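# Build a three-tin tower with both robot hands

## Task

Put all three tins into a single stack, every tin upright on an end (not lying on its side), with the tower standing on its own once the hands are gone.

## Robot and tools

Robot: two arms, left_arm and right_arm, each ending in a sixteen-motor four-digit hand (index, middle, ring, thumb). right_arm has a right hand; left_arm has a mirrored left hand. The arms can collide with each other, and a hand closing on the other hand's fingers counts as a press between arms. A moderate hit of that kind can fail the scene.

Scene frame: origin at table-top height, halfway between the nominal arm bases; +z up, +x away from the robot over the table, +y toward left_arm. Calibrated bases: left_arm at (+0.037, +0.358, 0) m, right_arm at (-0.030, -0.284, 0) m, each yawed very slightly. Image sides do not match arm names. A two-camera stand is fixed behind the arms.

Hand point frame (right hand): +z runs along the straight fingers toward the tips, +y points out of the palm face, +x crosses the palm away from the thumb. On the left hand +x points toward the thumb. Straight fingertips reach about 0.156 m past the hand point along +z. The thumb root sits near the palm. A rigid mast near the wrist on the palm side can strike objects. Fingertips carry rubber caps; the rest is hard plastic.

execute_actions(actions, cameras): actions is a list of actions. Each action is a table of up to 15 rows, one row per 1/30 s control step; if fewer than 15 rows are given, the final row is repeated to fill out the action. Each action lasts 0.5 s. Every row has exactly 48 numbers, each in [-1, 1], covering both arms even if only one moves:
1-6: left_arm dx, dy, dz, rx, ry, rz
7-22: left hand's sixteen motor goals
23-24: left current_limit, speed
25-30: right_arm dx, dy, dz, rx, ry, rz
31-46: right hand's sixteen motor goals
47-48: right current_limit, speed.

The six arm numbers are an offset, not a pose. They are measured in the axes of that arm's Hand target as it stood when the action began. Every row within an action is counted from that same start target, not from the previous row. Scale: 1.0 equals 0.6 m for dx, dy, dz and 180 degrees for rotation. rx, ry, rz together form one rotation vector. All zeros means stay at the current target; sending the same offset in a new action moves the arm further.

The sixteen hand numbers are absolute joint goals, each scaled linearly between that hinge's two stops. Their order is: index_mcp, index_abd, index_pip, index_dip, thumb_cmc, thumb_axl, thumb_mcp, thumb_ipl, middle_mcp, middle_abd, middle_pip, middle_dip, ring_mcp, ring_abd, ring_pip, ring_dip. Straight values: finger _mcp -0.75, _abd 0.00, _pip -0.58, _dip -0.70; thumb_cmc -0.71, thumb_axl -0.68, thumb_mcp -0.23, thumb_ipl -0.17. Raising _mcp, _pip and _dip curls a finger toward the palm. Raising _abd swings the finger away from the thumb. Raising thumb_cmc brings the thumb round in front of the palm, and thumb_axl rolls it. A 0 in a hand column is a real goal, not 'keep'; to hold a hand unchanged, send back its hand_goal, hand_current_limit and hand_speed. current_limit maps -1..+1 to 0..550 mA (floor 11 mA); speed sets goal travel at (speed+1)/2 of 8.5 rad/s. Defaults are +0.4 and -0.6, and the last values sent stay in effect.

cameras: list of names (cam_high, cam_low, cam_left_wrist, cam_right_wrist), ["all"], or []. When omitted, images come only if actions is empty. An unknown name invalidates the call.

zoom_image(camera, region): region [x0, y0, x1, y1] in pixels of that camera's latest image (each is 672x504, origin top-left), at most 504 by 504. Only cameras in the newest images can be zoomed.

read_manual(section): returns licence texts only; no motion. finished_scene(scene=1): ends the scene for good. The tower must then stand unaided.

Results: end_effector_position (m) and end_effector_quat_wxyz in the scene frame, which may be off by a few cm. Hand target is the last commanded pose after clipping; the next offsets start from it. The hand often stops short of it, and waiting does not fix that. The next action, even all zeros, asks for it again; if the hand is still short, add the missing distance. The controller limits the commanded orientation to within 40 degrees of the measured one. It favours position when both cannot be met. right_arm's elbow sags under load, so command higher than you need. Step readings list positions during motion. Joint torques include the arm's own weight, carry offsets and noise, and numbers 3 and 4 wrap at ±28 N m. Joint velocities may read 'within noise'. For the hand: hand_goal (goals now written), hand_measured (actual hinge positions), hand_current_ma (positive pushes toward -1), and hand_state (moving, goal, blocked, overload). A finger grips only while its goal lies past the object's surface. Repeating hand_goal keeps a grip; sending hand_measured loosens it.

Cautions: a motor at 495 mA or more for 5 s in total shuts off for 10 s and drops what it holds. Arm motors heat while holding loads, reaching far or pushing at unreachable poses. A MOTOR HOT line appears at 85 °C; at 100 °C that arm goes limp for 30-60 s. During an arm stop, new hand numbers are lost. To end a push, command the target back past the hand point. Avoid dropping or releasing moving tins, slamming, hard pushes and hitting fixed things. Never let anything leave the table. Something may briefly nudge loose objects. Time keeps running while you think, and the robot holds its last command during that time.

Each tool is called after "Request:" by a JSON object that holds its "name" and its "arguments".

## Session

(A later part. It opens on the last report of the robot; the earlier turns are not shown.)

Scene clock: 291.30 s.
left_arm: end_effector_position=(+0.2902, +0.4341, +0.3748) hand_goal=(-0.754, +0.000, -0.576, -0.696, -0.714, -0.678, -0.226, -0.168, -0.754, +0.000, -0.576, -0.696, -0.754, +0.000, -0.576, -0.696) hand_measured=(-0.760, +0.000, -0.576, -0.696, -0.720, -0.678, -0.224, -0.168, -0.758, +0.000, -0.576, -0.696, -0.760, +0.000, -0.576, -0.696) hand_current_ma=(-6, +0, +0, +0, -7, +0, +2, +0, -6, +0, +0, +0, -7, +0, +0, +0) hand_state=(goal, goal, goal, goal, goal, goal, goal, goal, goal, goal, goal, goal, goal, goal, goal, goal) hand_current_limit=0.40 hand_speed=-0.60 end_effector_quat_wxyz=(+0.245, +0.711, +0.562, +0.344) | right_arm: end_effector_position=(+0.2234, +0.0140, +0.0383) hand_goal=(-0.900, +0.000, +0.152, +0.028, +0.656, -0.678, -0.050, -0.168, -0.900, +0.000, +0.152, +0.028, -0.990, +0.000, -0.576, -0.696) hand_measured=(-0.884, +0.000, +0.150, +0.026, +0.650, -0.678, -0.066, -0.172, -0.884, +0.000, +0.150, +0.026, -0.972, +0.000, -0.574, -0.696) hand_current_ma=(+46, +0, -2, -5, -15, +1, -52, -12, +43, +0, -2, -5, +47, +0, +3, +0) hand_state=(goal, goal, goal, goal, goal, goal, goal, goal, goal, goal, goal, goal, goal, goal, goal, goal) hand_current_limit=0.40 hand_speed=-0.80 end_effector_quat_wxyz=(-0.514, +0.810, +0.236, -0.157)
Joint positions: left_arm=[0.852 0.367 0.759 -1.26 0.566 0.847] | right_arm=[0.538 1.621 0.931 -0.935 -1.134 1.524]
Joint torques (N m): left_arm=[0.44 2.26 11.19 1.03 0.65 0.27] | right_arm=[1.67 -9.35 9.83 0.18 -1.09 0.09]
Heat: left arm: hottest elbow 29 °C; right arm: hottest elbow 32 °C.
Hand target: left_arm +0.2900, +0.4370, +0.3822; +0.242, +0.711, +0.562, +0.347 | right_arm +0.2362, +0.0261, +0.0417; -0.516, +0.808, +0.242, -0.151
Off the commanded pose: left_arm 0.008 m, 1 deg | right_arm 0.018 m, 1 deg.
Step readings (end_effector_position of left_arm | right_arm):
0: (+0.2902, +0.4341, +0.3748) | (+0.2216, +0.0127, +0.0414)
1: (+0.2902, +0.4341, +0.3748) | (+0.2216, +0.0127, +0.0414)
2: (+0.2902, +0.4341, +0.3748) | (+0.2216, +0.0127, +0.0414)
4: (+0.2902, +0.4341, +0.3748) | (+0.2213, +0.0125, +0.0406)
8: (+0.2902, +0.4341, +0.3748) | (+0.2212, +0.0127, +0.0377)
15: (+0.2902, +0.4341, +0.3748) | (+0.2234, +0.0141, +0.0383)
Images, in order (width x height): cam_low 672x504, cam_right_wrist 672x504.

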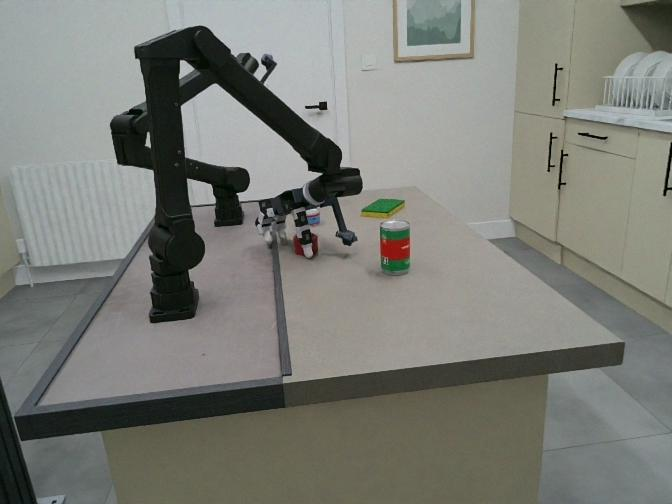

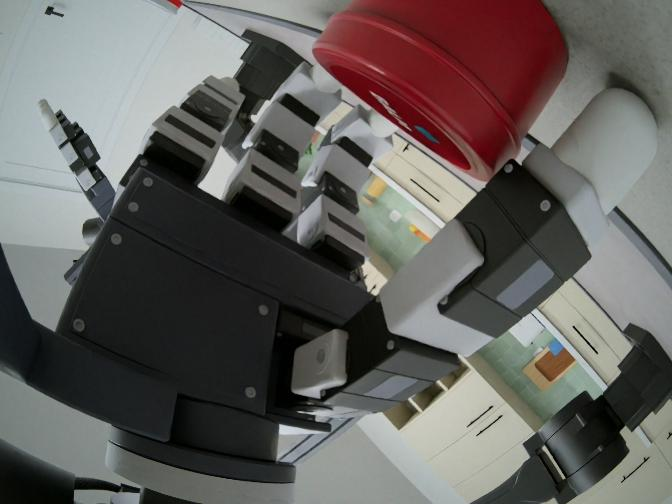

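Request:
{"name": "execute_actions", "arguments": {"actions": [[[0,0,0,0,0,0,-0.754,0,-0.576,-0.696,-0.714,-0.678,-0.226,-0.168,-0.754,0,-0.576,-0.696,-0.754,0,-0.576,-0.696,0.4,-0.6, 0,-0.003,-0.001,0,0,0,-0.9,0,0.153,0.029,0.657,-0.678,-0.05,-0.168,-0.9,0,0.153,0.029,-0.99,0,-0.576,-0.696,0.4,-0.8]],[[0,0,0,0,0,0,-0.754,0,-0.576,-0.696,-0.714,-0.678,-0.226,-0.168,-0.754,0,-0.576,-0.696,-0.754,0,-0.576,-0.696,0.4,-0.6, 0,-0.003,-0.001,0,0,0,-0.9,0,0.153,0.029,0.657,-0.678,-0.05,-0.168,-0.9,0,0.153,0.029,-0.99,0,-0.576,-0.696,0.4,-0.8]]], "cameras": ["cam_high","cam_low","cam_right_wrist"]}}

Request:
{"name": "zoom_image", "arguments": {"camera": "cam_low", "region": [230, 130, 410, 270]}}

Scene clock: 296.03 s.
left_arm: end_effector_position=(+0.2902, +0.4341, +0.3748) hand_goal=(-0.754, +0.000, -0.576, -0.696, -0.714, -0.678, -0.226, -0.168, -0.754, +0.000, -0.576, -0.696, -0.754, +0.000, -0.576, -0.696) hand_measured=(-0.760, +0.000, -0.576, -0.696, -0.720, -0.678, -0.224, -0.168, -0.758, +0.000, -0.576, -0.696, -0.760, +0.000, -0.576, -0.696) hand_current_ma=(-6, +0, +0, +0, -7, +0, +2, +0, -6, +0, +0, +0, -7, +0, +0, +0) hand_state=(goal, goal, goal, goal, goal, goal, goal, goal, goal, goal, goal, goal, goal, goal, goal, goal) hand_current_limit=0.40 hand_speed=-0.60 end_effector_quat_wxyz=(+0.245, +0.711, +0.562, +0.344) | right_arm: end_effector_position=(+0.2230, +0.0143, +0.0383) hand_goal=(-0.900, +0.000, +0.152, +0.028, +0.656, -0.678, -0.050, -0.168, -0.900, +0.000, +0.152, +0.028, -0.990, +0.000, -0.576, -0.696) hand_measured=(-0.884, +0.000, +0.150, +0.026, +0.650, -0.678, -0.066, -0.172, -0.884, +0.000, +0.150, +0.026, -0.972, +0.000, -0.574, -0.696) hand_current_ma=(+46, +0, -2, -5, -15, +1, -52, -12, +43, +0, -2, -5, +47, +0, +3, +0) hand_state=(goal, goal, goal, goal, goal, goal, goal, goal, goal, goal, goal, goal, goal, goal, goal, goal) hand_current_limit=0.40 hand_speed=-0.80 end_effector_quat_wxyz=(-0.514, +0.810, +0.236, -0.157)
Joint positions: left_arm=[0.852 0.367 0.759 -1.26 0.566 0.847] | right_arm=[0.54 1.621 0.931 -0.935 -1.134 1.524]
Joint torques (N m): left_arm=[0.44 2.26 11.19 1.03 0.65 0.27] | right_arm=[1.61 -10.05 10.07 -0.08 -1.09 0.11]
Motor temperatures (°C): left_arm=[21 23 29 18 23 20] | right_arm=[20 25 32 21 24 22]
Heat: left arm: hottest elbow 29 °C; right arm: hottest elbow 32 °C.
Hand target: left_arm +0.2900, +0.4370, +0.3822; +0.242, +0.711, +0.562, +0.347 | right_arm +0.2360, +0.0265, +0.0454; -0.516, +0.808, +0.242, -0.151
Off the commanded pose: left_arm 0.008 m, 1 deg | right_arm 0.019 m, 1 deg.
Step readings (end_effector_position of left_arm | right_arm):
0: (+0.2902, +0.4341, +0.3748) | (+0.2234, +0.0140, +0.0383)
1: (+0.2902, +0.4341, +0.3748) | (+0.2234, +0.0140, +0.0383)
2: (+0.2902, +0.4341, +0.3748) | (+0.2234, +0.0140, +0.0383)
4: (+0.2902, +0.4341, +0.3748) | (+0.2233, +0.0141, +0.0383)
8: (+0.2902, +0.4341, +0.3748) | (+0.2232, +0.0142, +0.0383)
15: (+0.2902, +0.4341, +0.3748) | (+0.2232, +0.0142, +0.0383)
16: (+0.2902, +0.4341, +0.3748) | (+0.2232, +0.0142, +0.0383)
17: (+0.2902, +0.4341, +0.3748) | (+0.2232, +0.0142, +0.0383)
19: (+0.2902, +0.4341, +0.3748) | (+0.2232, +0.0142, +0.0383)
23: (+0.2902, +0.4341, +0.3748) | (+0.2230, +0.0143, +0.0383)
30: (+0.2902, +0.4341, +0.3748) | (+0.2230, +0.0143, +0.0383)
Images, in order (width x height): cam_high 672x504, cam_low 672x504, cam_right_wrist 672x504.

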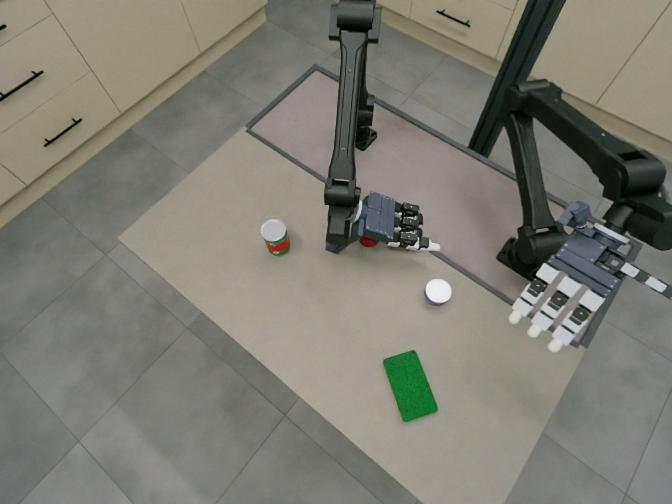

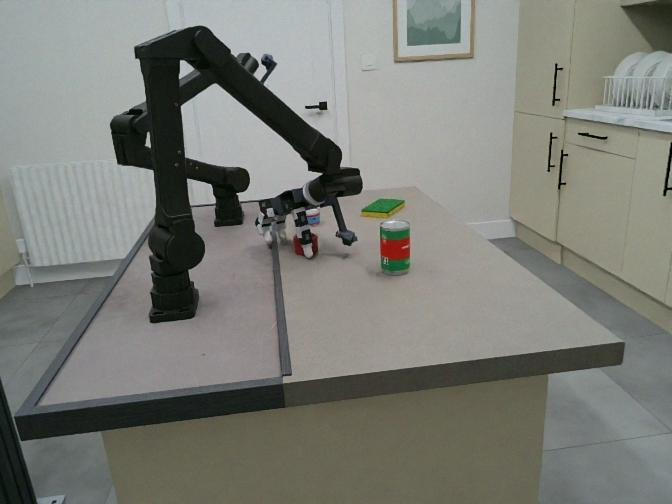

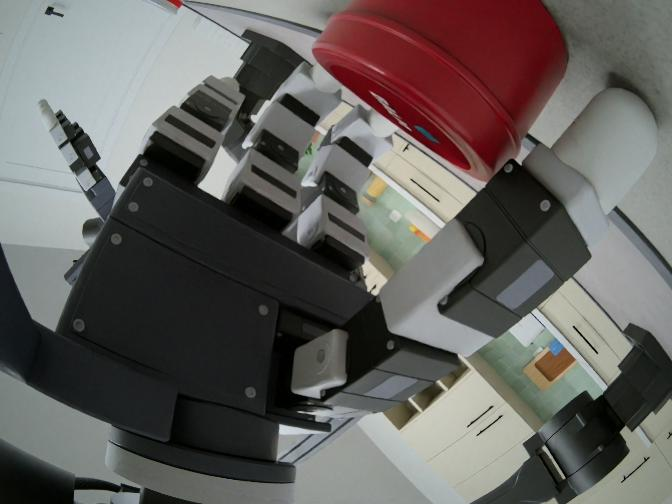

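Scaled by 2.800 from the camera's 672x504 image, which has a finer 960x720 frame.

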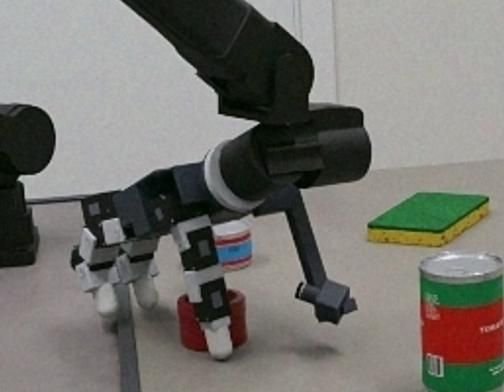

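Request:
{"name": "execute_actions", "arguments": {"actions": [[[0,0,0,0,0,0,-0.754,0,-0.576,-0.696,-0.714,-0.678,-0.226,-0.168,-0.754,0,-0.576,-0.696,-0.754,0,-0.576,-0.696,0.4,-0.6, 0,-0.018,-0.0085,0,0,0,-0.9,0,0.153,0.029,0.657,-0.678,-0.05,-0.168,-0.9,0,0.153,0.029,-0.99,0,-0.576,-0.696,0.4,-0.8]]], "cameras": ["cam_low","cam_right_wrist"]}}

Request:
{"name": "zoom_image", "arguments": {"camera": "cam_low", "region": [230, 130, 410, 270]}}

Scene clock: 301.63 s.
left_arm: end_effector_position=(+0.2902, +0.4341, +0.3748) hand_goal=(-0.754, +0.000, -0.576, -0.696, -0.714, -0.678, -0.226, -0.168, -0.754, +0.000, -0.576, -0.696, -0.754, +0.000, -0.576, -0.696) hand_measured=(-0.760, +0.000, -0.576, -0.696, -0.720, -0.678, -0.224, -0.168, -0.758, +0.000, -0.576, -0.696, -0.760, +0.000, -0.576, -0.696) hand_current_ma=(-6, +0, +0, +0, -7, +0, +2, +0, -6, +0, +0, +0, -7, +0, +0, +0) hand_state=(goal, goal, goal, goal, goal, goal, goal, goal, goal, goal, goal, goal, goal, goal, goal, goal) hand_current_limit=0.40 hand_speed=-0.60 end_effector_quat_wxyz=(+0.245, +0.711, +0.562, +0.344) | right_arm: end_effector_position=(+0.2227, +0.0141, +0.0422) hand_goal=(-0.900, +0.000, +0.152, +0.028, +0.656, -0.678, -0.050, -0.168, -0.900, +0.000, +0.152, +0.028, -0.990, +0.000, -0.576, -0.696) hand_measured=(-0.884, +0.000, +0.150, +0.026, +0.652, -0.678, -0.052, -0.170, -0.884, +0.000, +0.150, +0.026, -0.972, +0.000, -0.574, -0.696) hand_current_ma=(+46, +0, -2, -5, -7, +1, -5, -4, +43, +0, -2, -5, +47, +0, +3, +0) hand_state=(goal, goal, goal, goal, goal, goal, goal, goal, goal, goal, goal, goal, goal, goal, goal, goal) hand_current_limit=0.40 hand_speed=-0.80 end_effector_quat_wxyz=(-0.512, +0.811, +0.233, -0.163)
Joint positions: left_arm=[0.852 0.367 0.759 -1.26 0.566 0.847] | right_arm=[0.54 1.621 0.943 -0.96 -1.134 1.525]
Joint torques (N m): left_arm=[0.44 2.26 11.19 1.03 0.65 0.27] | right_arm=[1.67 -11.69 10.15 -0.39 -1.09 0.11]
Heat: left arm: hottest elbow 29 °C; right arm: hottest elbow 33 °C.
Hand target: left_arm +0.2900, +0.4370, +0.3822; +0.242, +0.711, +0.562, +0.347 | right_arm +0.2359, +0.0264, +0.0574; -0.516, +0.808, +0.242, -0.152
Off the commanded pose: left_arm 0.008 m, 1 deg | right_arm 0.024 m, 2 deg.
Step readings (end_effector_position of left_arm | right_arm):
0: (+0.2902, +0.4341, +0.3748) | (+0.2230, +0.0143, +0.0383)
1: (+0.2902, +0.4341, +0.3748) | (+0.2232, +0.0144, +0.0384)
2: (+0.2902, +0.4341, +0.3748) | (+0.2233, +0.0145, +0.0388)
4: (+0.2902, +0.4341, +0.3748) | (+0.2231, +0.0144, +0.0396)
8: (+0.2902, +0.4341, +0.3748) | (+0.2232, +0.0144, +0.0413)
15: (+0.2902, +0.4341, +0.3748) | (+0.2228, +0.0142, +0.0420)
Images, in order (width x height): cam_low 672x504, cam_right_wrist 672x504.

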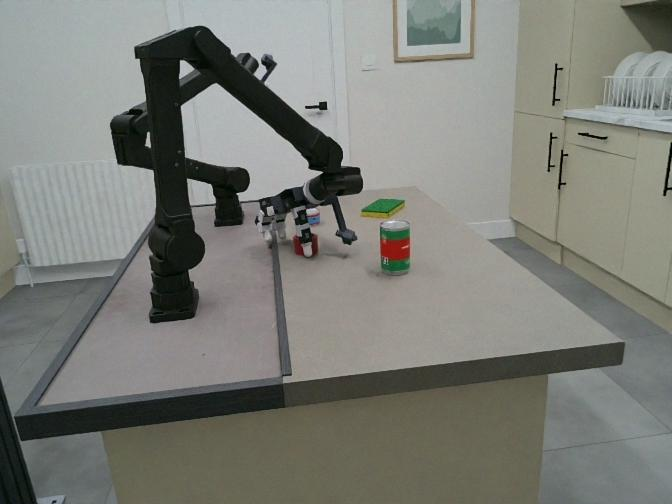

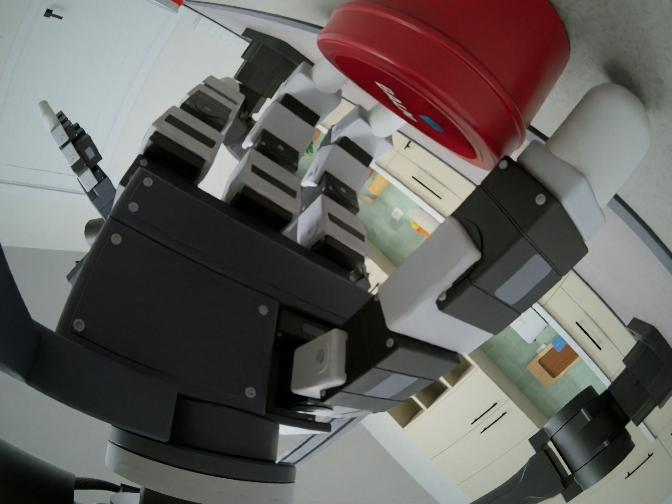

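Scaled by 2.800 from the camera's 672x504 image, which has a finer 960x720 frame.

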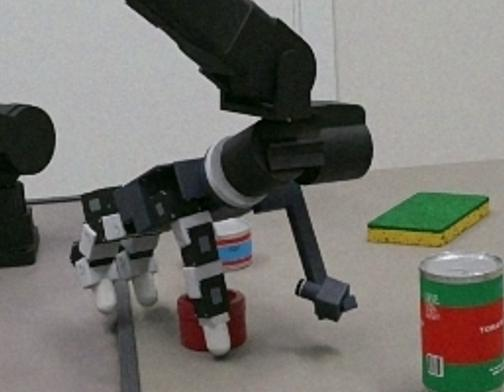

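Request:
{"name": "execute_actions", "arguments": {"actions": [[[0,0,0,0,0,0,-0.754,0,-0.576,-0.696,-0.714,-0.678,-0.226,-0.168,-0.754,0,-0.576,-0.696,-0.754,0,-0.576,-0.696,0.4,-0.6, 0,-0.0302,-0.0141,0,0,0,-0.9,0,0.153,0.029,0.657,-0.678,-0.05,-0.168,-0.9,0,0.153,0.029,-0.99,0,-0.576,-0.696,0.4,-0.8]],[[0,0,0,0,0,0,-0.754,0,-0.576,-0.696,-0.714,-0.678,-0.226,-0.168,-0.754,0,-0.576,-0.696,-0.754,0,-0.576,-0.696,0.4,-0.6, 0,0.0408,0.019,0,0,0,-0.9,0,0.153,0.029,0.657,-0.678,-0.05,-0.168,-0.9,0,0.153,0.029,-0.99,0,-0.576,-0.696,0.4,-0.8]]], "cameras": ["cam_low","cam_right_wrist"]}}

Request:
{"name": "zoom_image", "arguments": {"camera": "cam_low", "region": [230, 130, 410, 270]}}

Scene clock: 309.53 s.
left_arm: end_effector_position=(+0.2902, +0.4341, +0.3748) hand_goal=(-0.754, +0.000, -0.576, -0.696, -0.714, -0.678, -0.226, -0.168, -0.754, +0.000, -0.576, -0.696, -0.754, +0.000, -0.576, -0.696) hand_measured=(-0.760, +0.000, -0.576, -0.696, -0.720, -0.678, -0.224, -0.168, -0.758, +0.000, -0.576, -0.696, -0.760, +0.000, -0.576, -0.696) hand_current_ma=(-6, +0, +0, +0, -7, +0, +2, +0, -6, +0, +0, +0, -7, +0, +0, +0) hand_state=(goal, goal, goal, goal, goal, goal, goal, goal, goal, goal, goal, goal, goal, goal, goal, goal) hand_current_limit=0.40 hand_speed=-0.60 end_effector_quat_wxyz=(+0.245, +0.711, +0.562, +0.344) | right_arm: end_effector_position=(+0.2308, +0.0193, +0.0513) hand_goal=(-0.900, +0.000, +0.152, +0.028, +0.656, -0.678, -0.050, -0.168, -0.900, +0.000, +0.152, +0.028, -0.990, +0.000, -0.576, -0.696) hand_measured=(-0.884, +0.000, +0.150, +0.026, +0.654, -0.678, -0.052, -0.170, -0.884, +0.000, +0.150, +0.026, -0.972, +0.000, -0.574, -0.696) hand_current_ma=(+46, +0, -2, -5, -5, +1, -3, -3, +43, +0, -2, -4, +47, +0, +3, +0) hand_state=(goal, goal, goal, goal, goal, goal, goal, goal, goal, goal, goal, goal, goal, goal, goal, goal) hand_current_limit=0.40 hand_speed=-0.80 end_effector_quat_wxyz=(-0.515, +0.809, +0.239, -0.153)
Joint positions: left_arm=[0.852 0.367 0.759 -1.26 0.566 0.847] | right_arm=[0.54 1.613 0.965 -0.967 -1.134 1.525]
Joint torques (N m): left_arm=[0.38 2.26 11.19 1.03 0.65 0.27] | right_arm=[1.61 -10.11 8.06 0.38 -1.09 0.09]
Heat: left arm: hottest elbow 29 °C; right arm: hottest elbow 33 °C.
Hand target: left_arm +0.2900, +0.4370, +0.3822; +0.242, +0.711, +0.562, +0.347 | right_arm +0.2360, +0.0264, +0.0504; -0.516, +0.808, +0.242, -0.151
Off the commanded pose: left_arm 0.008 m, 1 deg | right_arm 0.009 m, 0 deg.
Step readings (end_effector_position of left_arm | right_arm):
0: (+0.2902, +0.4341, +0.3748) | (+0.2227, +0.0141, +0.0422)
1: (+0.2902, +0.4341, +0.3748) | (+0.2227, +0.0141, +0.0422)
2: (+0.2902, +0.4341, +0.3748) | (+0.2223, +0.0138, +0.0428)
4: (+0.2902, +0.4341, +0.3748) | (+0.2212, +0.0133, +0.0445)
8: (+0.2902, +0.4341, +0.3748) | (+0.2214, +0.0135, +0.0493)
15: (+0.2902, +0.4341, +0.3748) | (+0.2223, +0.0140, +0.0540)
16: (+0.2902, +0.4341, +0.3748) | (+0.2222, +0.0140, +0.0540)
17: (+0.2902, +0.4341, +0.3748) | (+0.2223, +0.0140, +0.0540)
19: (+0.2902, +0.4341, +0.3748) | (+0.2241, +0.0151, +0.0537)
23: (+0.2902, +0.4341, +0.3748) | (+0.2288, +0.0180, +0.0528)
30: (+0.2902, +0.4341, +0.3748) | (+0.2306, +0.0192, +0.0516)
Images, in order (width x height): cam_low 672x504, cam_right_wrist 672x504.

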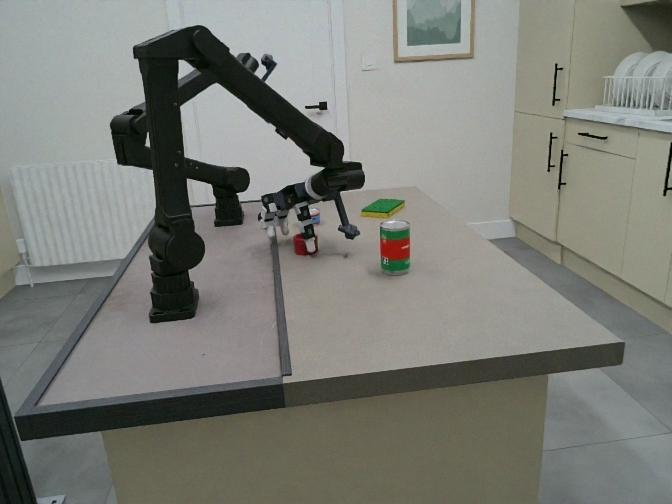

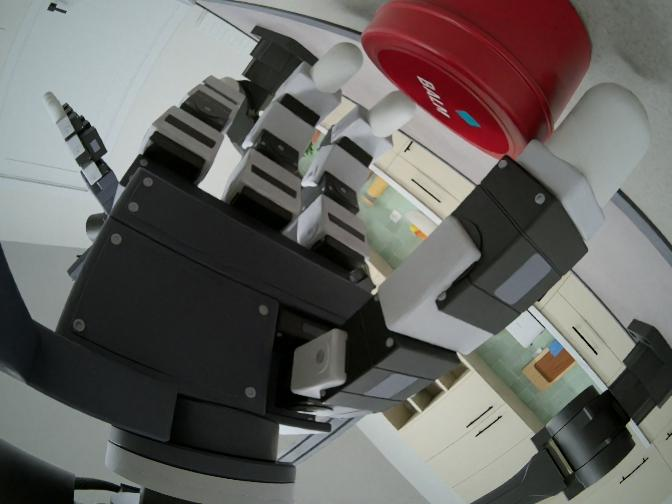

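Scaled by 2.800 from the camera's 672x504 image, which has a finer 960x720 frame.

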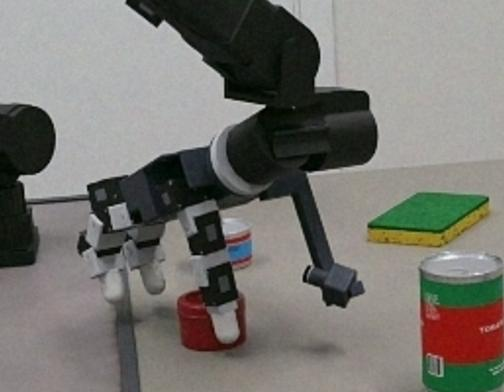

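Request:
{"name": "execute_actions", "arguments": {"actions": [[[0,0,0,0,0,0,-0.754,0,-0.576,-0.696,-0.714,-0.678,-0.226,-0.168,-0.754,0,-0.576,-0.696,-0.754,0,-0.576,-0.696,0.4,-0.6, 0.0195,-0.026,-0.023,0,0,0,-0.9,0,0.153,0.029,0.657,-0.678,-0.1,-0.168,-0.9,0,0.153,0.029,-0.99,0,-0.576,-0.696,0.4,-0.8]],[[0,0,0,0,0,0,-0.754,0,-0.576,-0.696,-0.714,-0.678,-0.226,-0.168,-0.754,0,-0.576,-0.696,-0.754,0,-0.576,-0.696,0.4,-0.6, 0,0.0302,0.0141,0,0,0,-0.9,0,0.153,0.029,0.657,-0.678,-0.1,-0.168,-0.9,0,0.153,0.029,-0.99,0,-0.576,-0.696,0.4,-0.8]]], "cameras": ["cam_low","cam_right_wrist"]}}

Request:
{"name": "zoom_image", "arguments": {"camera": "cam_low", "region": [230, 130, 410, 270]}}

Scene clock: 330.43 s.
left_arm: end_effector_position=(+0.2902, +0.4341, +0.3748) hand_goal=(-0.754, +0.000, -0.576, -0.696, -0.714, -0.678, -0.226, -0.168, -0.754, +0.000, -0.576, -0.696, -0.754, +0.000, -0.576, -0.696) hand_measured=(-0.760, +0.000, -0.576, -0.696, -0.720, -0.678, -0.224, -0.168, -0.758, +0.000, -0.576, -0.696, -0.760, +0.000, -0.576, -0.696) hand_current_ma=(-6, +0, +0, +0, -7, +0, +2, +0, -6, +0, +0, +0, -7, +0, +0, +0) hand_state=(goal, goal, goal, goal, goal, goal, goal, goal, goal, goal, goal, goal, goal, goal, goal, goal) hand_current_limit=0.40 hand_speed=-0.60 end_effector_quat_wxyz=(+0.245, +0.711, +0.562, +0.344) | right_arm: end_effector_position=(+0.2339, +0.0212, +0.0484) hand_goal=(-0.900, +0.000, +0.152, +0.028, +0.656, -0.678, -0.100, -0.168, -0.900, +0.000, +0.152, +0.028, -0.990, +0.000, -0.576, -0.696) hand_measured=(-0.884, +0.000, +0.150, +0.026, +0.654, -0.678, -0.096, -0.170, -0.884, +0.000, +0.150, +0.026, -0.972, +0.000, -0.574, -0.696) hand_current_ma=(+46, +0, -2, -5, -4, +1, +11, -3, +43, +0, -2, -5, +47, +0, +3, +0) hand_state=(goal, goal, goal, goal, goal, goal, goal, goal, goal, goal, goal, goal, goal, goal, goal, goal) hand_current_limit=0.40 hand_speed=-0.80 end_effector_quat_wxyz=(-0.510, +0.811, +0.230, -0.169)
Joint positions: left_arm=[0.852 0.367 0.759 -1.26 0.566 0.847] | right_arm=[0.54 1.648 0.998 -1.004 -1.134 1.521]
Joint torques (N m): left_arm=[0.44 2.26 11.19 1.03 0.65 0.27] | right_arm=[0.5 -10.81 8.84 0.4 -1.05 -0.17]
Heat: left arm: hottest elbow 29 °C; right arm: hottest elbow 33 °C.
Hand target: left_arm +0.2900, +0.4370, +0.3822; +0.242, +0.711, +0.562, +0.347 | right_arm +0.2489, +0.0279, +0.0505; -0.516, +0.808, +0.242, -0.151
Off the commanded pose: left_arm 0.008 m, 1 deg | right_arm 0.017 m, 3 deg.
Step readings (end_effector_position of left_arm | right_arm):
0: (+0.2902, +0.4341, +0.3748) | (+0.2308, +0.0193, +0.0513)
1: (+0.2902, +0.4341, +0.3748) | (+0.2308, +0.0193, +0.0513)
2: (+0.2902, +0.4341, +0.3748) | (+0.2306, +0.0192, +0.0513)
4: (+0.2902, +0.4341, +0.3748) | (+0.2291, +0.0182, +0.0524)
8: (+0.2902, +0.4341, +0.3748) | (+0.2290, +0.0182, +0.0574)
15: (+0.2902, +0.4341, +0.3748) | (+0.2315, +0.0197, +0.0621)
16: (+0.2902, +0.4341, +0.3748) | (+0.2314, +0.0197, +0.0621)
17: (+0.2902, +0.4341, +0.3748) | (+0.2314, +0.0197, +0.0616)
19: (+0.2902, +0.4341, +0.3748) | (+0.2317, +0.0199, +0.0599)
23: (+0.2902, +0.4341, +0.3748) | (+0.2332, +0.0208, +0.0526)
30: (+0.2902, +0.4341, +0.3748) | (+0.2338, +0.0211, +0.0484)
Images, in order (width x height): cam_low 672x504, cam_right_wrist 672x504.

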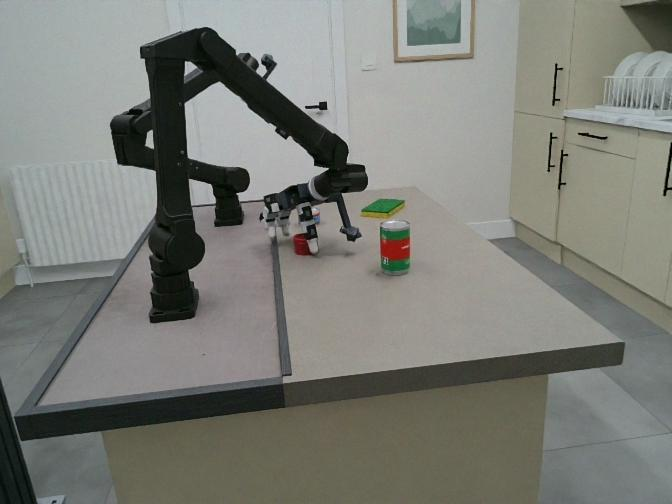

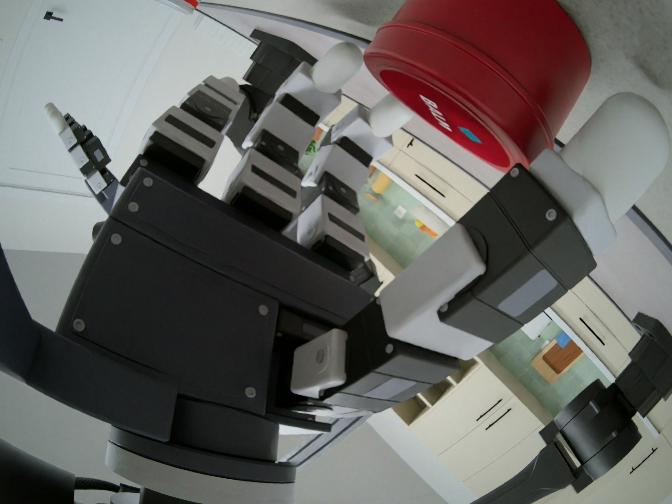

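Scaled by 2.800 from the camera's 672x504 image, which has a finer 960x720 frame.

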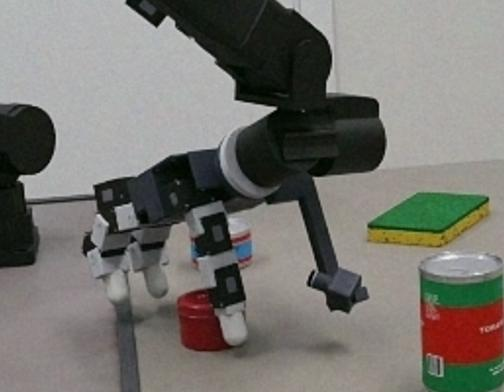

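Request:
{"name": "execute_actions", "arguments": {"actions": [[[0,0,0,0,0,0,-0.754,0,-0.576,-0.696,-0.714,-0.678,-0.226,-0.168,-0.754,0,-0.576,-0.696,-0.754,0,-0.576,-0.696,0.4,-0.6, -0.0097,-0.0883,-0.0473,0,0,0,-0.9,0,0.153,0.029,0.657,-0.678,-0.1,-0.168,-0.9,0,0.153,0.029,-0.99,0,-0.576,-0.696,0.4,-0.8]],[[0,0,0,0,0,0,-0.754,0,-0.576,-0.696,-0.714,-0.678,-0.226,-0.168,-0.754,0,-0.576,-0.696,-0.754,0,-0.576,-0.696,0.4,-0.6, 0,0,0,0,0,0,-0.9,0,0.153,0.029,0.657,-0.678,-0.1,-0.168,-0.9,0,0.153,0.029,-0.99,0,-0.576,-0.696,0.4,-0.8]],[[0,0,0,0,0,0,-0.754,0,-0.576,-0.696,-0.714,-0.678,-0.226,-0.168,-0.754,0,-0.576,-0.696,-0.754,0,-0.576,-0.696,0.4,-0.6, 0,0.0876,0.0409,0,0,0,-0.9,0,0.153,0.029,0.657,-0.678,-0.1,-0.168,-0.9,0,0.153,0.029,-0.99,0,-0.576,-0.696,0.4,-0.8]]], "cameras": ["cam_low","cam_right_wrist"]}}

Request:
{"name": "zoom_image", "arguments": {"camera": "cam_low", "region": [230, 130, 410, 270]}}

Scene clock: 342.47 s.
left_arm: end_effector_position=(+0.2902, +0.4341, +0.3748) hand_goal=(-0.754, +0.000, -0.576, -0.696, -0.714, -0.678, -0.226, -0.168, -0.754, +0.000, -0.576, -0.696, -0.754, +0.000, -0.576, -0.696) hand_measured=(-0.760, +0.000, -0.576, -0.696, -0.720, -0.678, -0.224, -0.168, -0.758, +0.000, -0.576, -0.696, -0.760, +0.000, -0.576, -0.696) hand_current_ma=(-6, +0, +0, +0, -7, +0, +2, +0, -6, +0, +0, +0, -7, +0, +0, +0) hand_state=(goal, goal, goal, goal, goal, goal, goal, goal, goal, goal, goal, goal, goal, goal, goal, goal) hand_current_limit=0.40 hand_speed=-0.60 end_effector_quat_wxyz=(+0.245, +0.711, +0.562, +0.344) | right_arm: end_effector_position=(+0.2406, +0.0218, +0.0551) hand_goal=(-0.900, +0.000, +0.152, +0.028, +0.656, -0.678, -0.100, -0.168, -0.900, +0.000, +0.152, +0.028, -0.990, +0.000, -0.576, -0.696) hand_measured=(-0.884, +0.000, +0.150, +0.026, +0.654, -0.678, -0.096, -0.170, -0.884, +0.000, +0.150, +0.026, -0.972, +0.000, -0.574, -0.696) hand_current_ma=(+45, +0, -2, -5, -2, +1, +10, -3, +43, +0, -2, -5, +47, +0, +3, +0) hand_state=(goal, goal, goal, goal, goal, goal, goal, goal, goal, goal, goal, goal, goal, goal, goal, goal) hand_current_limit=0.40 hand_speed=-0.80 end_effector_quat_wxyz=(-0.513, +0.809, +0.239, -0.159)
Joint positions: left_arm=[0.852 0.367 0.759 -1.26 0.566 0.847] | right_arm=[0.533 1.641 1.012 -1.024 -1.132 1.494]
Joint torques (N m): left_arm=[0.44 2.26 11.18 1.03 0.65 0.27] | right_arm=[0.32 -11.4 6.74 0.43 -1.13 -0.11]
Heat: left arm: hottest elbow 30 °C; right arm: hottest elbow 33 °C.
Hand target: left_arm +0.2900, +0.4370, +0.3822; +0.242, +0.711, +0.562, +0.347 | right_arm +0.2459, +0.0218, +0.0524; -0.516, +0.808, +0.242, -0.151
Off the commanded pose: left_arm 0.008 m, 1 deg | right_arm 0.006 m, 1 deg.
Step readings (end_effector_position of left_arm | right_arm):
0: (+0.2902, +0.4341, +0.3748) | (+0.2339, +0.0212, +0.0484)
1: (+0.2902, +0.4341, +0.3748) | (+0.2339, +0.0212, +0.0484)
2: (+0.2902, +0.4341, +0.3748) | (+0.2326, +0.0204, +0.0487)
4: (+0.2902, +0.4341, +0.3748) | (+0.2284, +0.0175, +0.0522)
8: (+0.2902, +0.4341, +0.3748) | (+0.2218, +0.0126, +0.0694)
15: (+0.2902, +0.4341, +0.3748) | (+0.2278, +0.0149, +0.0917)
16: (+0.2902, +0.4341, +0.3748) | (+0.2282, +0.0151, +0.0922)
17: (+0.2902, +0.4341, +0.3748) | (+0.2280, +0.0150, +0.0922)
19: (+0.2902, +0.4341, +0.3748) | (+0.2275, +0.0147, +0.0923)
23: (+0.2902, +0.4341, +0.3748) | (+0.2270, +0.0143, +0.0924)
30: (+0.2902, +0.4341, +0.3748) | (+0.2269, +0.0143, +0.0924)
31: (+0.2902, +0.4341, +0.3748) | (+0.2270, +0.0143, +0.0924)
32: (+0.2902, +0.4341, +0.3748) | (+0.2282, +0.0150, +0.0921)
34: (+0.2902, +0.4341, +0.3748) | (+0.2338, +0.0185, +0.0892)
38: (+0.2902, +0.4341, +0.3748) | (+0.2422, +0.0229, +0.0736)
45: (+0.2902, +0.4341, +0.3748) | (+0.2395, +0.0211, +0.0553)
Images, in order (width x height): cam_low 672x504, cam_right_wrist 672x504.

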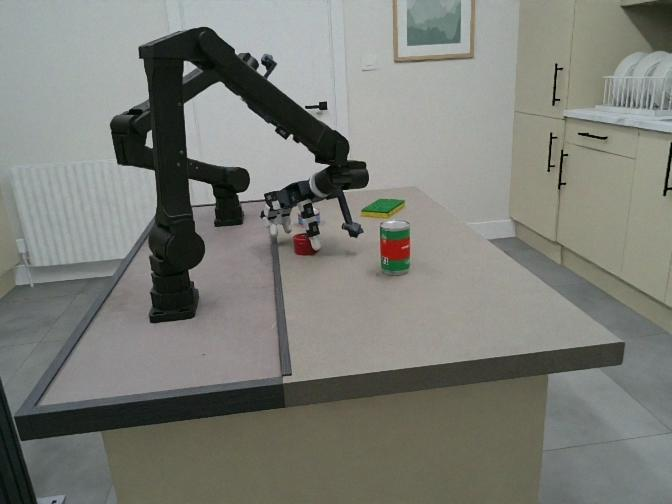

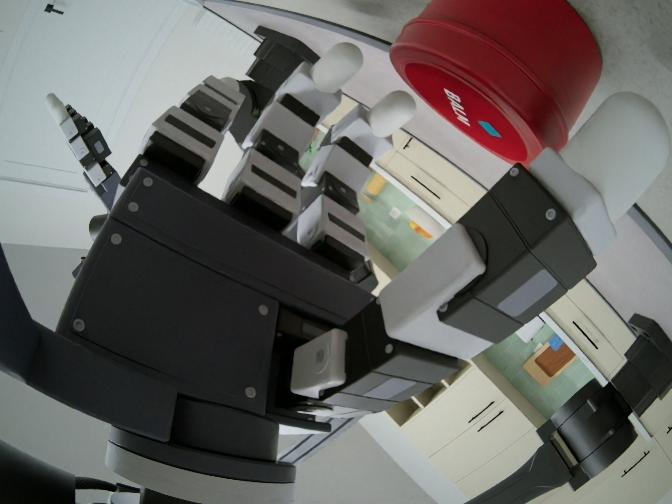

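Scaled by 2.800 from the camera's 672x504 image, which has a finer 960x720 frame.

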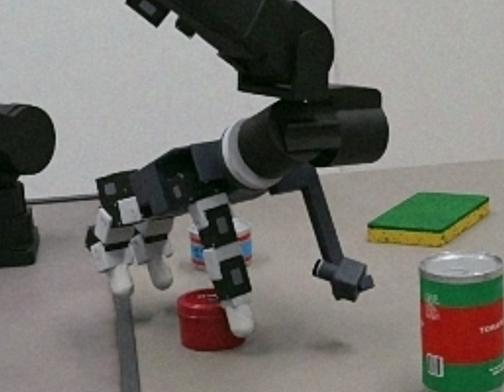

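Request:
{"name": "execute_actions", "arguments": {"actions": [[[0,0,0,0,0,0,-0.754,0,-0.576,-0.696,-0.714,-0.678,-0.226,-0.168,-0.754,0,-0.576,-0.696,-0.754,0,-0.576,-0.696,0.4,-0.6, 0,0,0,0,0,0,-0.7,0,0.153,0.029,0.68,-0.678,0.06,-0.168,-0.7,0,0.153,0.029,-0.99,0,-0.576,-0.696,0.4,-0.85]],[[0,0,0,0,0,0,-0.754,0,-0.576,-0.696,-0.714,-0.678,-0.226,-0.168,-0.754,0,-0.576,-0.696,-0.754,0,-0.576,-0.696,0.4,-0.6, 0,0,0,0,0,0,-0.5,0,0.153,0.029,0.68,-0.678,0.09,-0.168,-0.5,0,0.153,0.029,-0.99,0,-0.576,-0.696,0.4,-0.85]],[[0,0,0,0,0,0,-0.754,0,-0.576,-0.696,-0.714,-0.678,-0.226,-0.168,-0.754,0,-0.576,-0.696,-0.754,0,-0.576,-0.696,0.4,-0.6, 0,0,0,0,0,0,-0.4,0,0.153,0.029,0.68,-0.678,0.12,-0.168,-0.4,0,0.153,0.029,-0.99,0,-0.576,-0.696,0.4,-0.85]]], "cameras": ["cam_low","cam_right_wrist"]}}

Request:
{"name": "zoom_image", "arguments": {"camera": "cam_low", "region": [230, 130, 410, 270]}}

Scene clock: 352.87 s.
left_arm: end_effector_position=(+0.2902, +0.4341, +0.3748) hand_goal=(-0.754, +0.000, -0.576, -0.696, -0.714, -0.678, -0.226, -0.168, -0.754, +0.000, -0.576, -0.696, -0.754, +0.000, -0.576, -0.696) hand_measured=(-0.760, +0.000, -0.576, -0.696, -0.720, -0.678, -0.224, -0.168, -0.758, +0.000, -0.576, -0.696, -0.760, +0.000, -0.576, -0.696) hand_current_ma=(-6, +0, +0, +0, -7, +0, +2, +0, -6, +0, +0, +0, -7, +0, +0, +0) hand_state=(goal, goal, goal, goal, goal, goal, goal, goal, goal, goal, goal, goal, goal, goal, goal, goal) hand_current_limit=0.40 hand_speed=-0.60 end_effector_quat_wxyz=(+0.245, +0.711, +0.562, +0.344) | right_arm: end_effector_position=(+0.2406, +0.0221, +0.0553) hand_goal=(-0.400, +0.000, +0.152, +0.028, +0.680, -0.678, +0.120, -0.168, -0.400, +0.000, +0.152, +0.028, -0.990, +0.000, -0.576, -0.696) hand_measured=(-0.408, +0.000, +0.148, +0.026, +0.670, -0.680, +0.092, -0.178, -0.460, +0.000, +0.138, +0.026, -0.972, +0.000, -0.574, -0.696) hand_current_ma=(-18, +0, -7, -5, -23, -4, -108, -32, -217, +0, -32, -5, +47, +0, +3, +0) hand_state=(goal, goal, goal, goal, goal, goal, blocked, goal, blocked, goal, goal, goal, goal, goal, goal, goal) hand_current_limit=0.40 hand_speed=-0.85 end_effector_quat_wxyz=(-0.513, +0.809, +0.239, -0.159)
Joint positions: left_arm=[0.852 0.367 0.759 -1.26 0.566 0.847] | right_arm=[0.533 1.641 1.012 -1.023 -1.133 1.494]
Joint torques (N m): left_arm=[0.38 2.26 11.19 1.03 0.65 0.27] | right_arm=[0.38 -11.34 6.72 0.43 -1.01 -0.1]
Heat: left arm: hottest elbow 30 °C; right arm: hottest elbow 32 °C.
Hand target: left_arm +0.2900, +0.4370, +0.3822; +0.242, +0.711, +0.562, +0.347 | right_arm +0.2459, +0.0219, +0.0524; -0.516, +0.808, +0.242, -0.151
Off the commanded pose: left_arm 0.008 m, 1 deg | right_arm 0.006 m, 1 deg.
Step readings (end_effector_position of left_arm | right_arm):
0: (+0.2902, +0.4341, +0.3748) | (+0.2406, +0.0218, +0.0551)
1: (+0.2902, +0.4341, +0.3748) | (+0.2406, +0.0218, +0.0551)
2: (+0.2902, +0.4341, +0.3748) | (+0.2406, +0.0218, +0.0551)
4: (+0.2902, +0.4341, +0.3748) | (+0.2406, +0.0218, +0.0551)
8: (+0.2902, +0.4341, +0.3748) | (+0.2406, +0.0218, +0.0551)
15: (+0.2902, +0.4341, +0.3748) | (+0.2406, +0.0218, +0.0551)
16: (+0.2902, +0.4341, +0.3748) | (+0.2406, +0.0218, +0.0551)
17: (+0.2902, +0.4341, +0.3748) | (+0.2406, +0.0218, +0.0551)
19: (+0.2902, +0.4341, +0.3748) | (+0.2406, +0.0218, +0.0551)
23: (+0.2902, +0.4341, +0.3748) | (+0.2406, +0.0218, +0.0551)
30: (+0.2902, +0.4341, +0.3748) | (+0.2406, +0.0218, +0.0551)
31: (+0.2902, +0.4341, +0.3748) | (+0.2406, +0.0218, +0.0551)
32: (+0.2902, +0.4341, +0.3748) | (+0.2406, +0.0218, +0.0551)
34: (+0.2902, +0.4341, +0.3748) | (+0.2406, +0.0219, +0.0551)
38: (+0.2902, +0.4341, +0.3748) | (+0.2406, +0.0221, +0.0553)
45: (+0.2902, +0.4341, +0.3748) | (+0.2406, +0.0221, +0.0553)
Images, in order (width x height): cam_low 672x504, cam_right_wrist 672x504.

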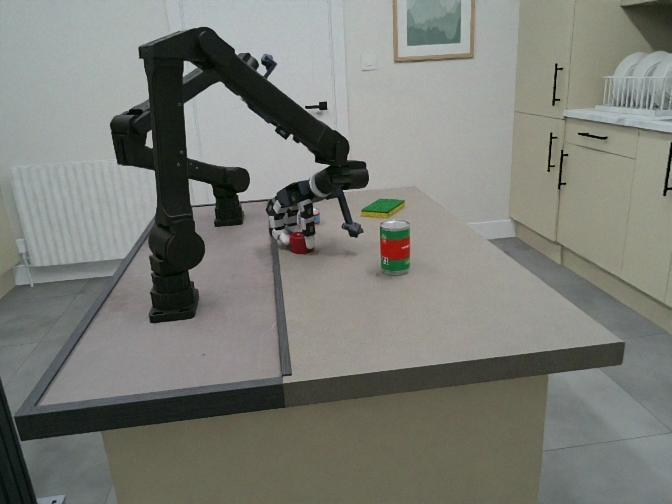

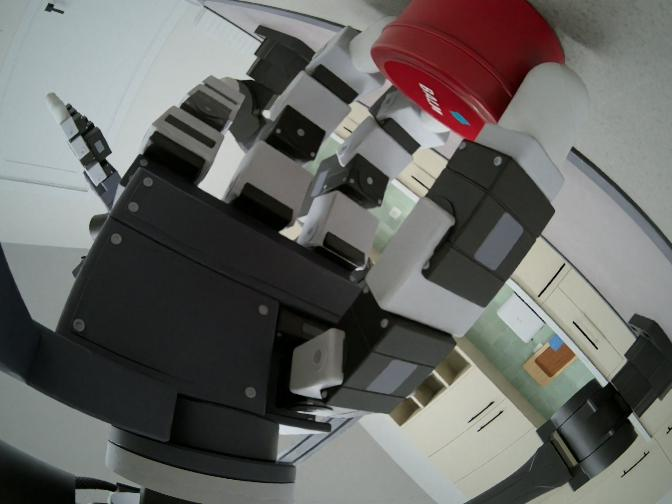

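Scaled by 2.800 from the camera's 672x504 image, which has a finer 960x720 frame.

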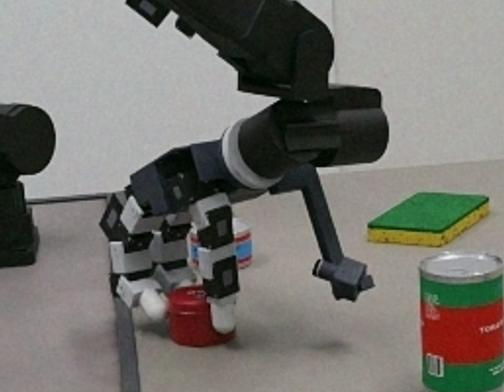

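Request:
{"name": "execute_actions", "arguments": {"actions": [[[0,0,0,0,0,0,-0.754,0,-0.576,-0.696,-0.714,-0.678,-0.226,-0.168,-0.754,0,-0.576,-0.696,-0.754,0,-0.576,-0.696,0.4,-0.6, 0,0,0,0,0,0,-0.5,0.12,0.153,0.029,0.68,-0.678,0.05,-0.168,-0.5,0,0.153,0.029,-0.99,0,-0.576,-0.696,0.4,-0.8]],[[0,0,0,0,0,0,-0.754,0,-0.576,-0.696,-0.714,-0.678,-0.226,-0.168,-0.754,0,-0.576,-0.696,-0.754,0,-0.576,-0.696,0.4,-0.6, 0,0,0,0,0,0,-0.48,0.12,0.153,0.029,0.73,-0.678,0.05,-0.168,-0.48,0,0.153,0.029,-0.99,0,-0.576,-0.696,0.4,-0.85]],[[0,0,0,0,0,0,-0.754,0,-0.576,-0.696,-0.714,-0.678,-0.226,-0.168,-0.754,0,-0.576,-0.696,-0.754,0,-0.576,-0.696,0.4,-0.6, 0,0,0,0,0,0,-0.45,0.12,0.153,0.029,0.73,-0.678,0.2,-0.168,-0.45,0,0.153,0.029,-0.99,0,-0.576,-0.696,0.4,-0.85]],[[0,0,0,0,0,0,-0.754,0,-0.576,-0.696,-0.714,-0.678,-0.226,-0.168,-0.754,0,-0.576,-0.696,-0.754,0,-0.576,-0.696,0.4,-0.6, 0,0,0,0,0,0,-0.4,0.12,0.153,0.029,0.73,-0.678,0.2,-0.168,-0.4,0,0.153,0.029,-0.99,0,-0.576,-0.696,0.4,-0.85]]], "cameras": ["cam_low","cam_right_wrist"]}}

Request:
{"name": "zoom_image", "arguments": {"camera": "cam_low", "region": [230, 130, 410, 270]}}

Scene clock: 368.60 s.
left_arm: end_effector_position=(+0.2902, +0.4341, +0.3748) hand_goal=(-0.754, +0.000, -0.576, -0.696, -0.714, -0.678, -0.226, -0.168, -0.754, +0.000, -0.576, -0.696, -0.754, +0.000, -0.576, -0.696) hand_measured=(-0.760, +0.000, -0.576, -0.696, -0.720, -0.678, -0.224, -0.168, -0.758, +0.000, -0.576, -0.696, -0.760, +0.000, -0.576, -0.696) hand_current_ma=(-6, +0, +0, +0, -7, +0, +2, +0, -6, +0, +0, +0, -7, +0, +0, +0) hand_state=(goal, goal, goal, goal, goal, goal, goal, goal, goal, goal, goal, goal, goal, goal, goal, goal) hand_current_limit=0.40 hand_speed=-0.60 end_effector_quat_wxyz=(+0.245, +0.711, +0.562, +0.344) | right_arm: end_effector_position=(+0.2405, +0.0224, +0.0555) hand_goal=(-0.400, +0.120, +0.152, +0.028, +0.730, -0.678, +0.200, -0.168, -0.400, +0.000, +0.152, +0.028, -0.990, +0.000, -0.576, -0.696) hand_measured=(-0.442, +0.116, +0.142, +0.026, +0.720, -0.680, +0.102, -0.186, -0.466, +0.000, +0.138, +0.026, -0.972, +0.000, -0.574, -0.696) hand_current_ma=(-138, -5, -23, -5, -22, -5, -385, -63, -248, +0, -33, -3, +47, +0, +3, +0) hand_state=(blocked, goal, goal, goal, goal, goal, blocked, goal, blocked, goal, goal, goal, goal, goal, goal, goal) hand_current_limit=0.40 hand_speed=-0.85 end_effector_quat_wxyz=(-0.514, +0.808, +0.239, -0.159)
Joint positions: left_arm=[0.852 0.367 0.759 -1.26 0.566 0.847] | right_arm=[0.533 1.641 1.012 -1.023 -1.135 1.494]
Joint torques (N m): left_arm=[0.44 2.2 11.19 1.03 0.65 0.27] | right_arm=[0.38 -11.28 6.74 0.43 -0.93 -0.1]
Heat: left arm: hottest elbow 30 °C; right arm: hottest elbow 31 °C.
Hand target: left_arm +0.2900, +0.4370, +0.3822; +0.242, +0.711, +0.562, +0.347 | right_arm +0.2459, +0.0219, +0.0524; -0.516, +0.808, +0.242, -0.151
Off the commanded pose: left_arm 0.008 m, 1 deg | right_arm 0.006 m, 1 deg.
Step readings (end_effector_position of left_arm | right_arm):
0: (+0.2902, +0.4341, +0.3748) | (+0.2406, +0.0221, +0.0553)
1: (+0.2902, +0.4341, +0.3748) | (+0.2406, +0.0221, +0.0553)
2: (+0.2902, +0.4341, +0.3748) | (+0.2406, +0.0221, +0.0553)
4: (+0.2902, +0.4341, +0.3748) | (+0.2406, +0.0221, +0.0553)
8: (+0.2902, +0.4341, +0.3748) | (+0.2406, +0.0221, +0.0553)
15: (+0.2902, +0.4341, +0.3748) | (+0.2406, +0.0221, +0.0553)
16: (+0.2902, +0.4341, +0.3748) | (+0.2406, +0.0221, +0.0553)
17: (+0.2902, +0.4341, +0.3748) | (+0.2406, +0.0221, +0.0553)
19: (+0.2902, +0.4341, +0.3748) | (+0.2406, +0.0221, +0.0553)
23: (+0.2902, +0.4341, +0.3748) | (+0.2406, +0.0221, +0.0553)
30: (+0.2902, +0.4341, +0.3748) | (+0.2406, +0.0221, +0.0553)
31: (+0.2902, +0.4341, +0.3748) | (+0.2406, +0.0221, +0.0553)
32: (+0.2902, +0.4341, +0.3748) | (+0.2406, +0.0221, +0.0553)
34: (+0.2902, +0.4341, +0.3748) | (+0.2406, +0.0220, +0.0552)
38: (+0.2902, +0.4341, +0.3748) | (+0.2406, +0.0220, +0.0552)
45: (+0.2902, +0.4341, +0.3748) | (+0.2406, +0.0221, +0.0553)
46: (+0.2902, +0.4341, +0.3748) | (+0.2406, +0.0221, +0.0553)
47: (+0.2902, +0.4341, +0.3748) | (+0.2406, +0.0222, +0.0553)
49: (+0.2902, +0.4341, +0.3748) | (+0.2405, +0.0224, +0.0555)
53: (+0.2902, +0.4341, +0.3748) | (+0.2405, +0.0224, +0.0555)
60: (+0.2902, +0.4341, +0.3748) | (+0.2405, +0.0224, +0.0555)
Images, in order (width x height): cam_low 672x504, cam_right_wrist 672x504.

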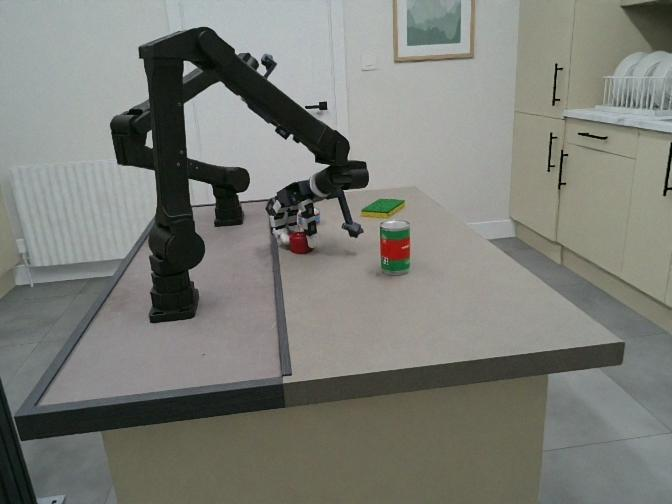

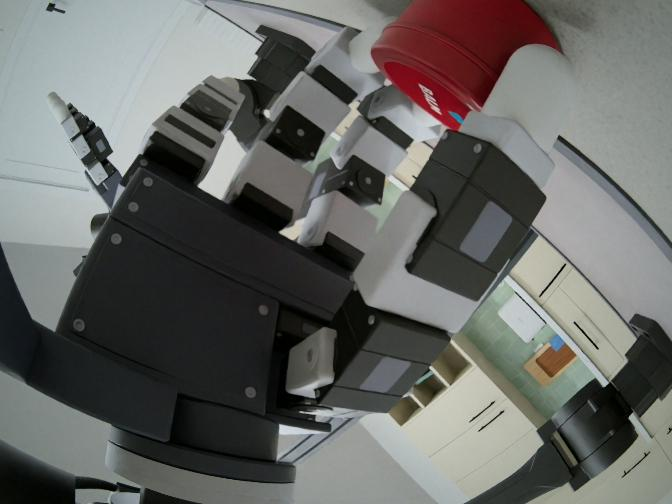

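Scaled by 2.800 from the camera's 672x504 image, which has a finer 960x720 frame.

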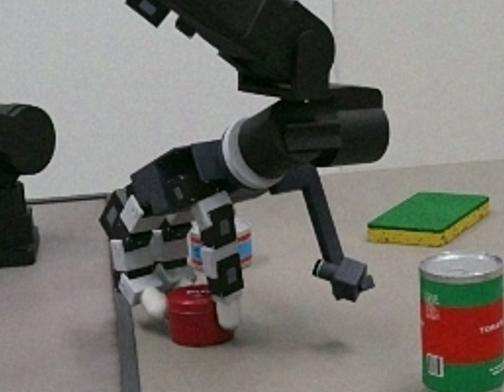

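Request:
{"name": "execute_actions", "arguments": {"actions": [[[0,0,0,0,0,0,-0.754,0,-0.576,-0.696,-0.714,-0.678,-0.226,-0.168,-0.754,0,-0.576,-0.696,-0.754,0,-0.576,-0.696,0.4,-0.6, 0,-0.045,-0.021,0,0,0,-0.38,0.12,0.153,0.029,0.73,-0.678,0.2,-0.168,-0.38,0,0.153,0.029,-0.99,0,-0.576,-0.696,0.4,-0.85]],[[0,0,0,0,0,0,-0.754,0,-0.576,-0.696,-0.714,-0.678,-0.226,-0.168,-0.754,0,-0.576,-0.696,-0.754,0,-0.576,-0.696,0.4,-0.6, 0,-0.03,-0.0141,0,0,0,-0.38,0.12,0.153,0.029,0.73,-0.678,0.2,-0.168,-0.38,0,0.153,0.029,-0.99,0,-0.576,-0.696,0.4,-0.85]]], "cameras": ["cam_low","cam_right_wrist"]}}

Request:
{"name": "zoom_image", "arguments": {"camera": "cam_low", "region": [230, 130, 410, 270]}}

Scene clock: 375.13 s.
left_arm: end_effector_position=(+0.2902, +0.4341, +0.3748) hand_goal=(-0.754, +0.000, -0.576, -0.696, -0.714, -0.678, -0.226, -0.168, -0.754, +0.000, -0.576, -0.696, -0.754, +0.000, -0.576, -0.696) hand_measured=(-0.760, +0.000, -0.576, -0.696, -0.720, -0.678, -0.224, -0.168, -0.758, +0.000, -0.576, -0.696, -0.760, +0.000, -0.576, -0.696) hand_current_ma=(-6, +0, +0, +0, -7, +0, +2, +0, -6, +0, +0, +0, -7, +0, +0, +0) hand_state=(goal, goal, goal, goal, goal, goal, goal, goal, goal, goal, goal, goal, goal, goal, goal, goal) hand_current_limit=0.40 hand_speed=-0.60 end_effector_quat_wxyz=(+0.245, +0.711, +0.562, +0.344) | right_arm: end_effector_position=(+0.2251, +0.0121, +0.0764) hand_goal=(-0.380, +0.120, +0.152, +0.028, +0.730, -0.678, +0.200, -0.168, -0.380, +0.000, +0.152, +0.028, -0.990, +0.000, -0.576, -0.696) hand_measured=(-0.432, +0.116, +0.134, +0.020, +0.720, -0.680, +0.102, -0.188, -0.452, +0.002, +0.126, +0.018, -0.972, +0.000, -0.574, -0.696) hand_current_ma=(-180, -5, -49, -17, -21, -5, -385, -77, -272, +3, -74, -25, +47, +0, +3, +0) hand_state=(blocked, goal, goal, goal, goal, goal, blocked, blocked, blocked, goal, blocked, goal, goal, goal, goal, goal) hand_current_limit=0.40 hand_speed=-0.85 end_effector_quat_wxyz=(-0.506, +0.813, +0.224, -0.182)
Joint positions: left_arm=[0.852 0.367 0.759 -1.26 0.566 0.847] | right_arm=[0.533 1.598 1.019 -1.131 -1.13 1.494]
Joint torques (N m): left_arm=[0.44 2.26 11.19 1.03 0.65 0.27] | right_arm=[0.32 -13.8 10.81 -0.57 -1.11 -0.08]
Heat: left arm: hottest elbow 30 °C; right arm: hottest elbow 31 °C.
Hand target: left_arm +0.2900, +0.4370, +0.3822; +0.242, +0.711, +0.562, +0.347 | right_arm +0.2457, +0.0217, +0.1021; -0.516, +0.808, +0.242, -0.151
Off the commanded pose: left_arm 0.008 m, 1 deg | right_arm 0.034 m, 4 deg.
Step readings (end_effector_position of left_arm | right_arm):
0: (+0.2902, +0.4341, +0.3748) | (+0.2405, +0.0224, +0.0555)
1: (+0.2902, +0.4341, +0.3748) | (+0.2405, +0.0224, +0.0555)
2: (+0.2902, +0.4341, +0.3748) | (+0.2402, +0.0223, +0.0556)
4: (+0.2902, +0.4341, +0.3748) | (+0.2381, +0.0210, +0.0562)
8: (+0.2902, +0.4341, +0.3748) | (+0.2336, +0.0177, +0.0576)
15: (+0.2902, +0.4341, +0.3748) | (+0.2314, +0.0161, +0.0588)
16: (+0.2902, +0.4341, +0.3748) | (+0.2312, +0.0160, +0.0590)
17: (+0.2902, +0.4341, +0.3748) | (+0.2304, +0.0154, +0.0596)
19: (+0.2902, +0.4341, +0.3748) | (+0.2281, +0.0139, +0.0621)
23: (+0.2902, +0.4341, +0.3748) | (+0.2248, +0.0119, +0.0699)
30: (+0.2902, +0.4341, +0.3748) | (+0.2256, +0.0124, +0.0762)
Images, in order (width x height): cam_low 672x504, cam_right_wrist 672x504.

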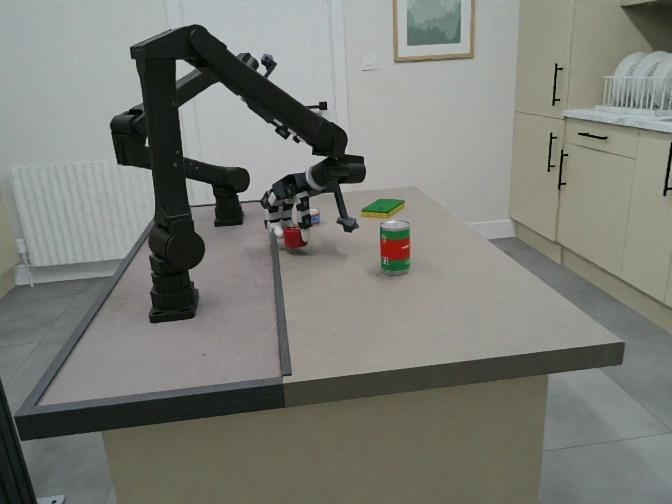

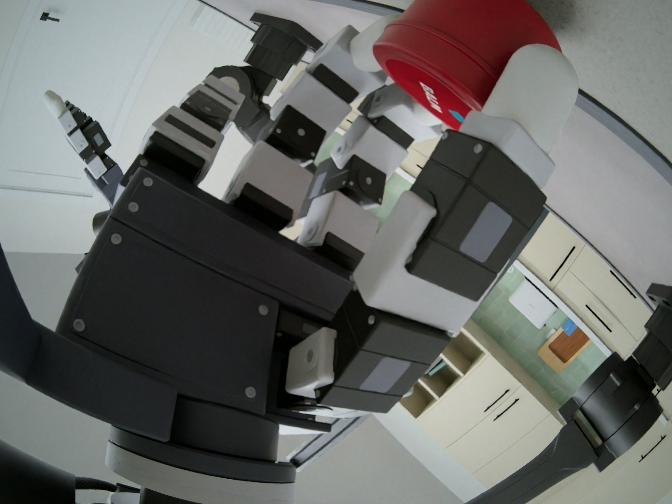

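Scaled by 2.800 from the camera's 672x504 image, which has a finer 960x720 frame.

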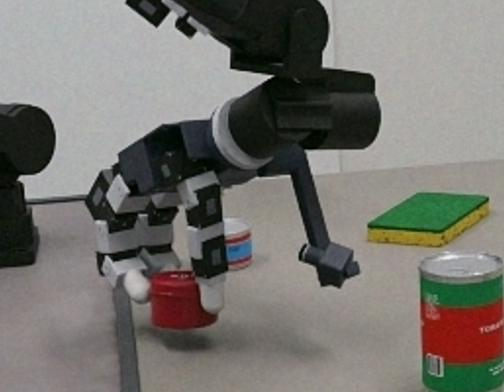

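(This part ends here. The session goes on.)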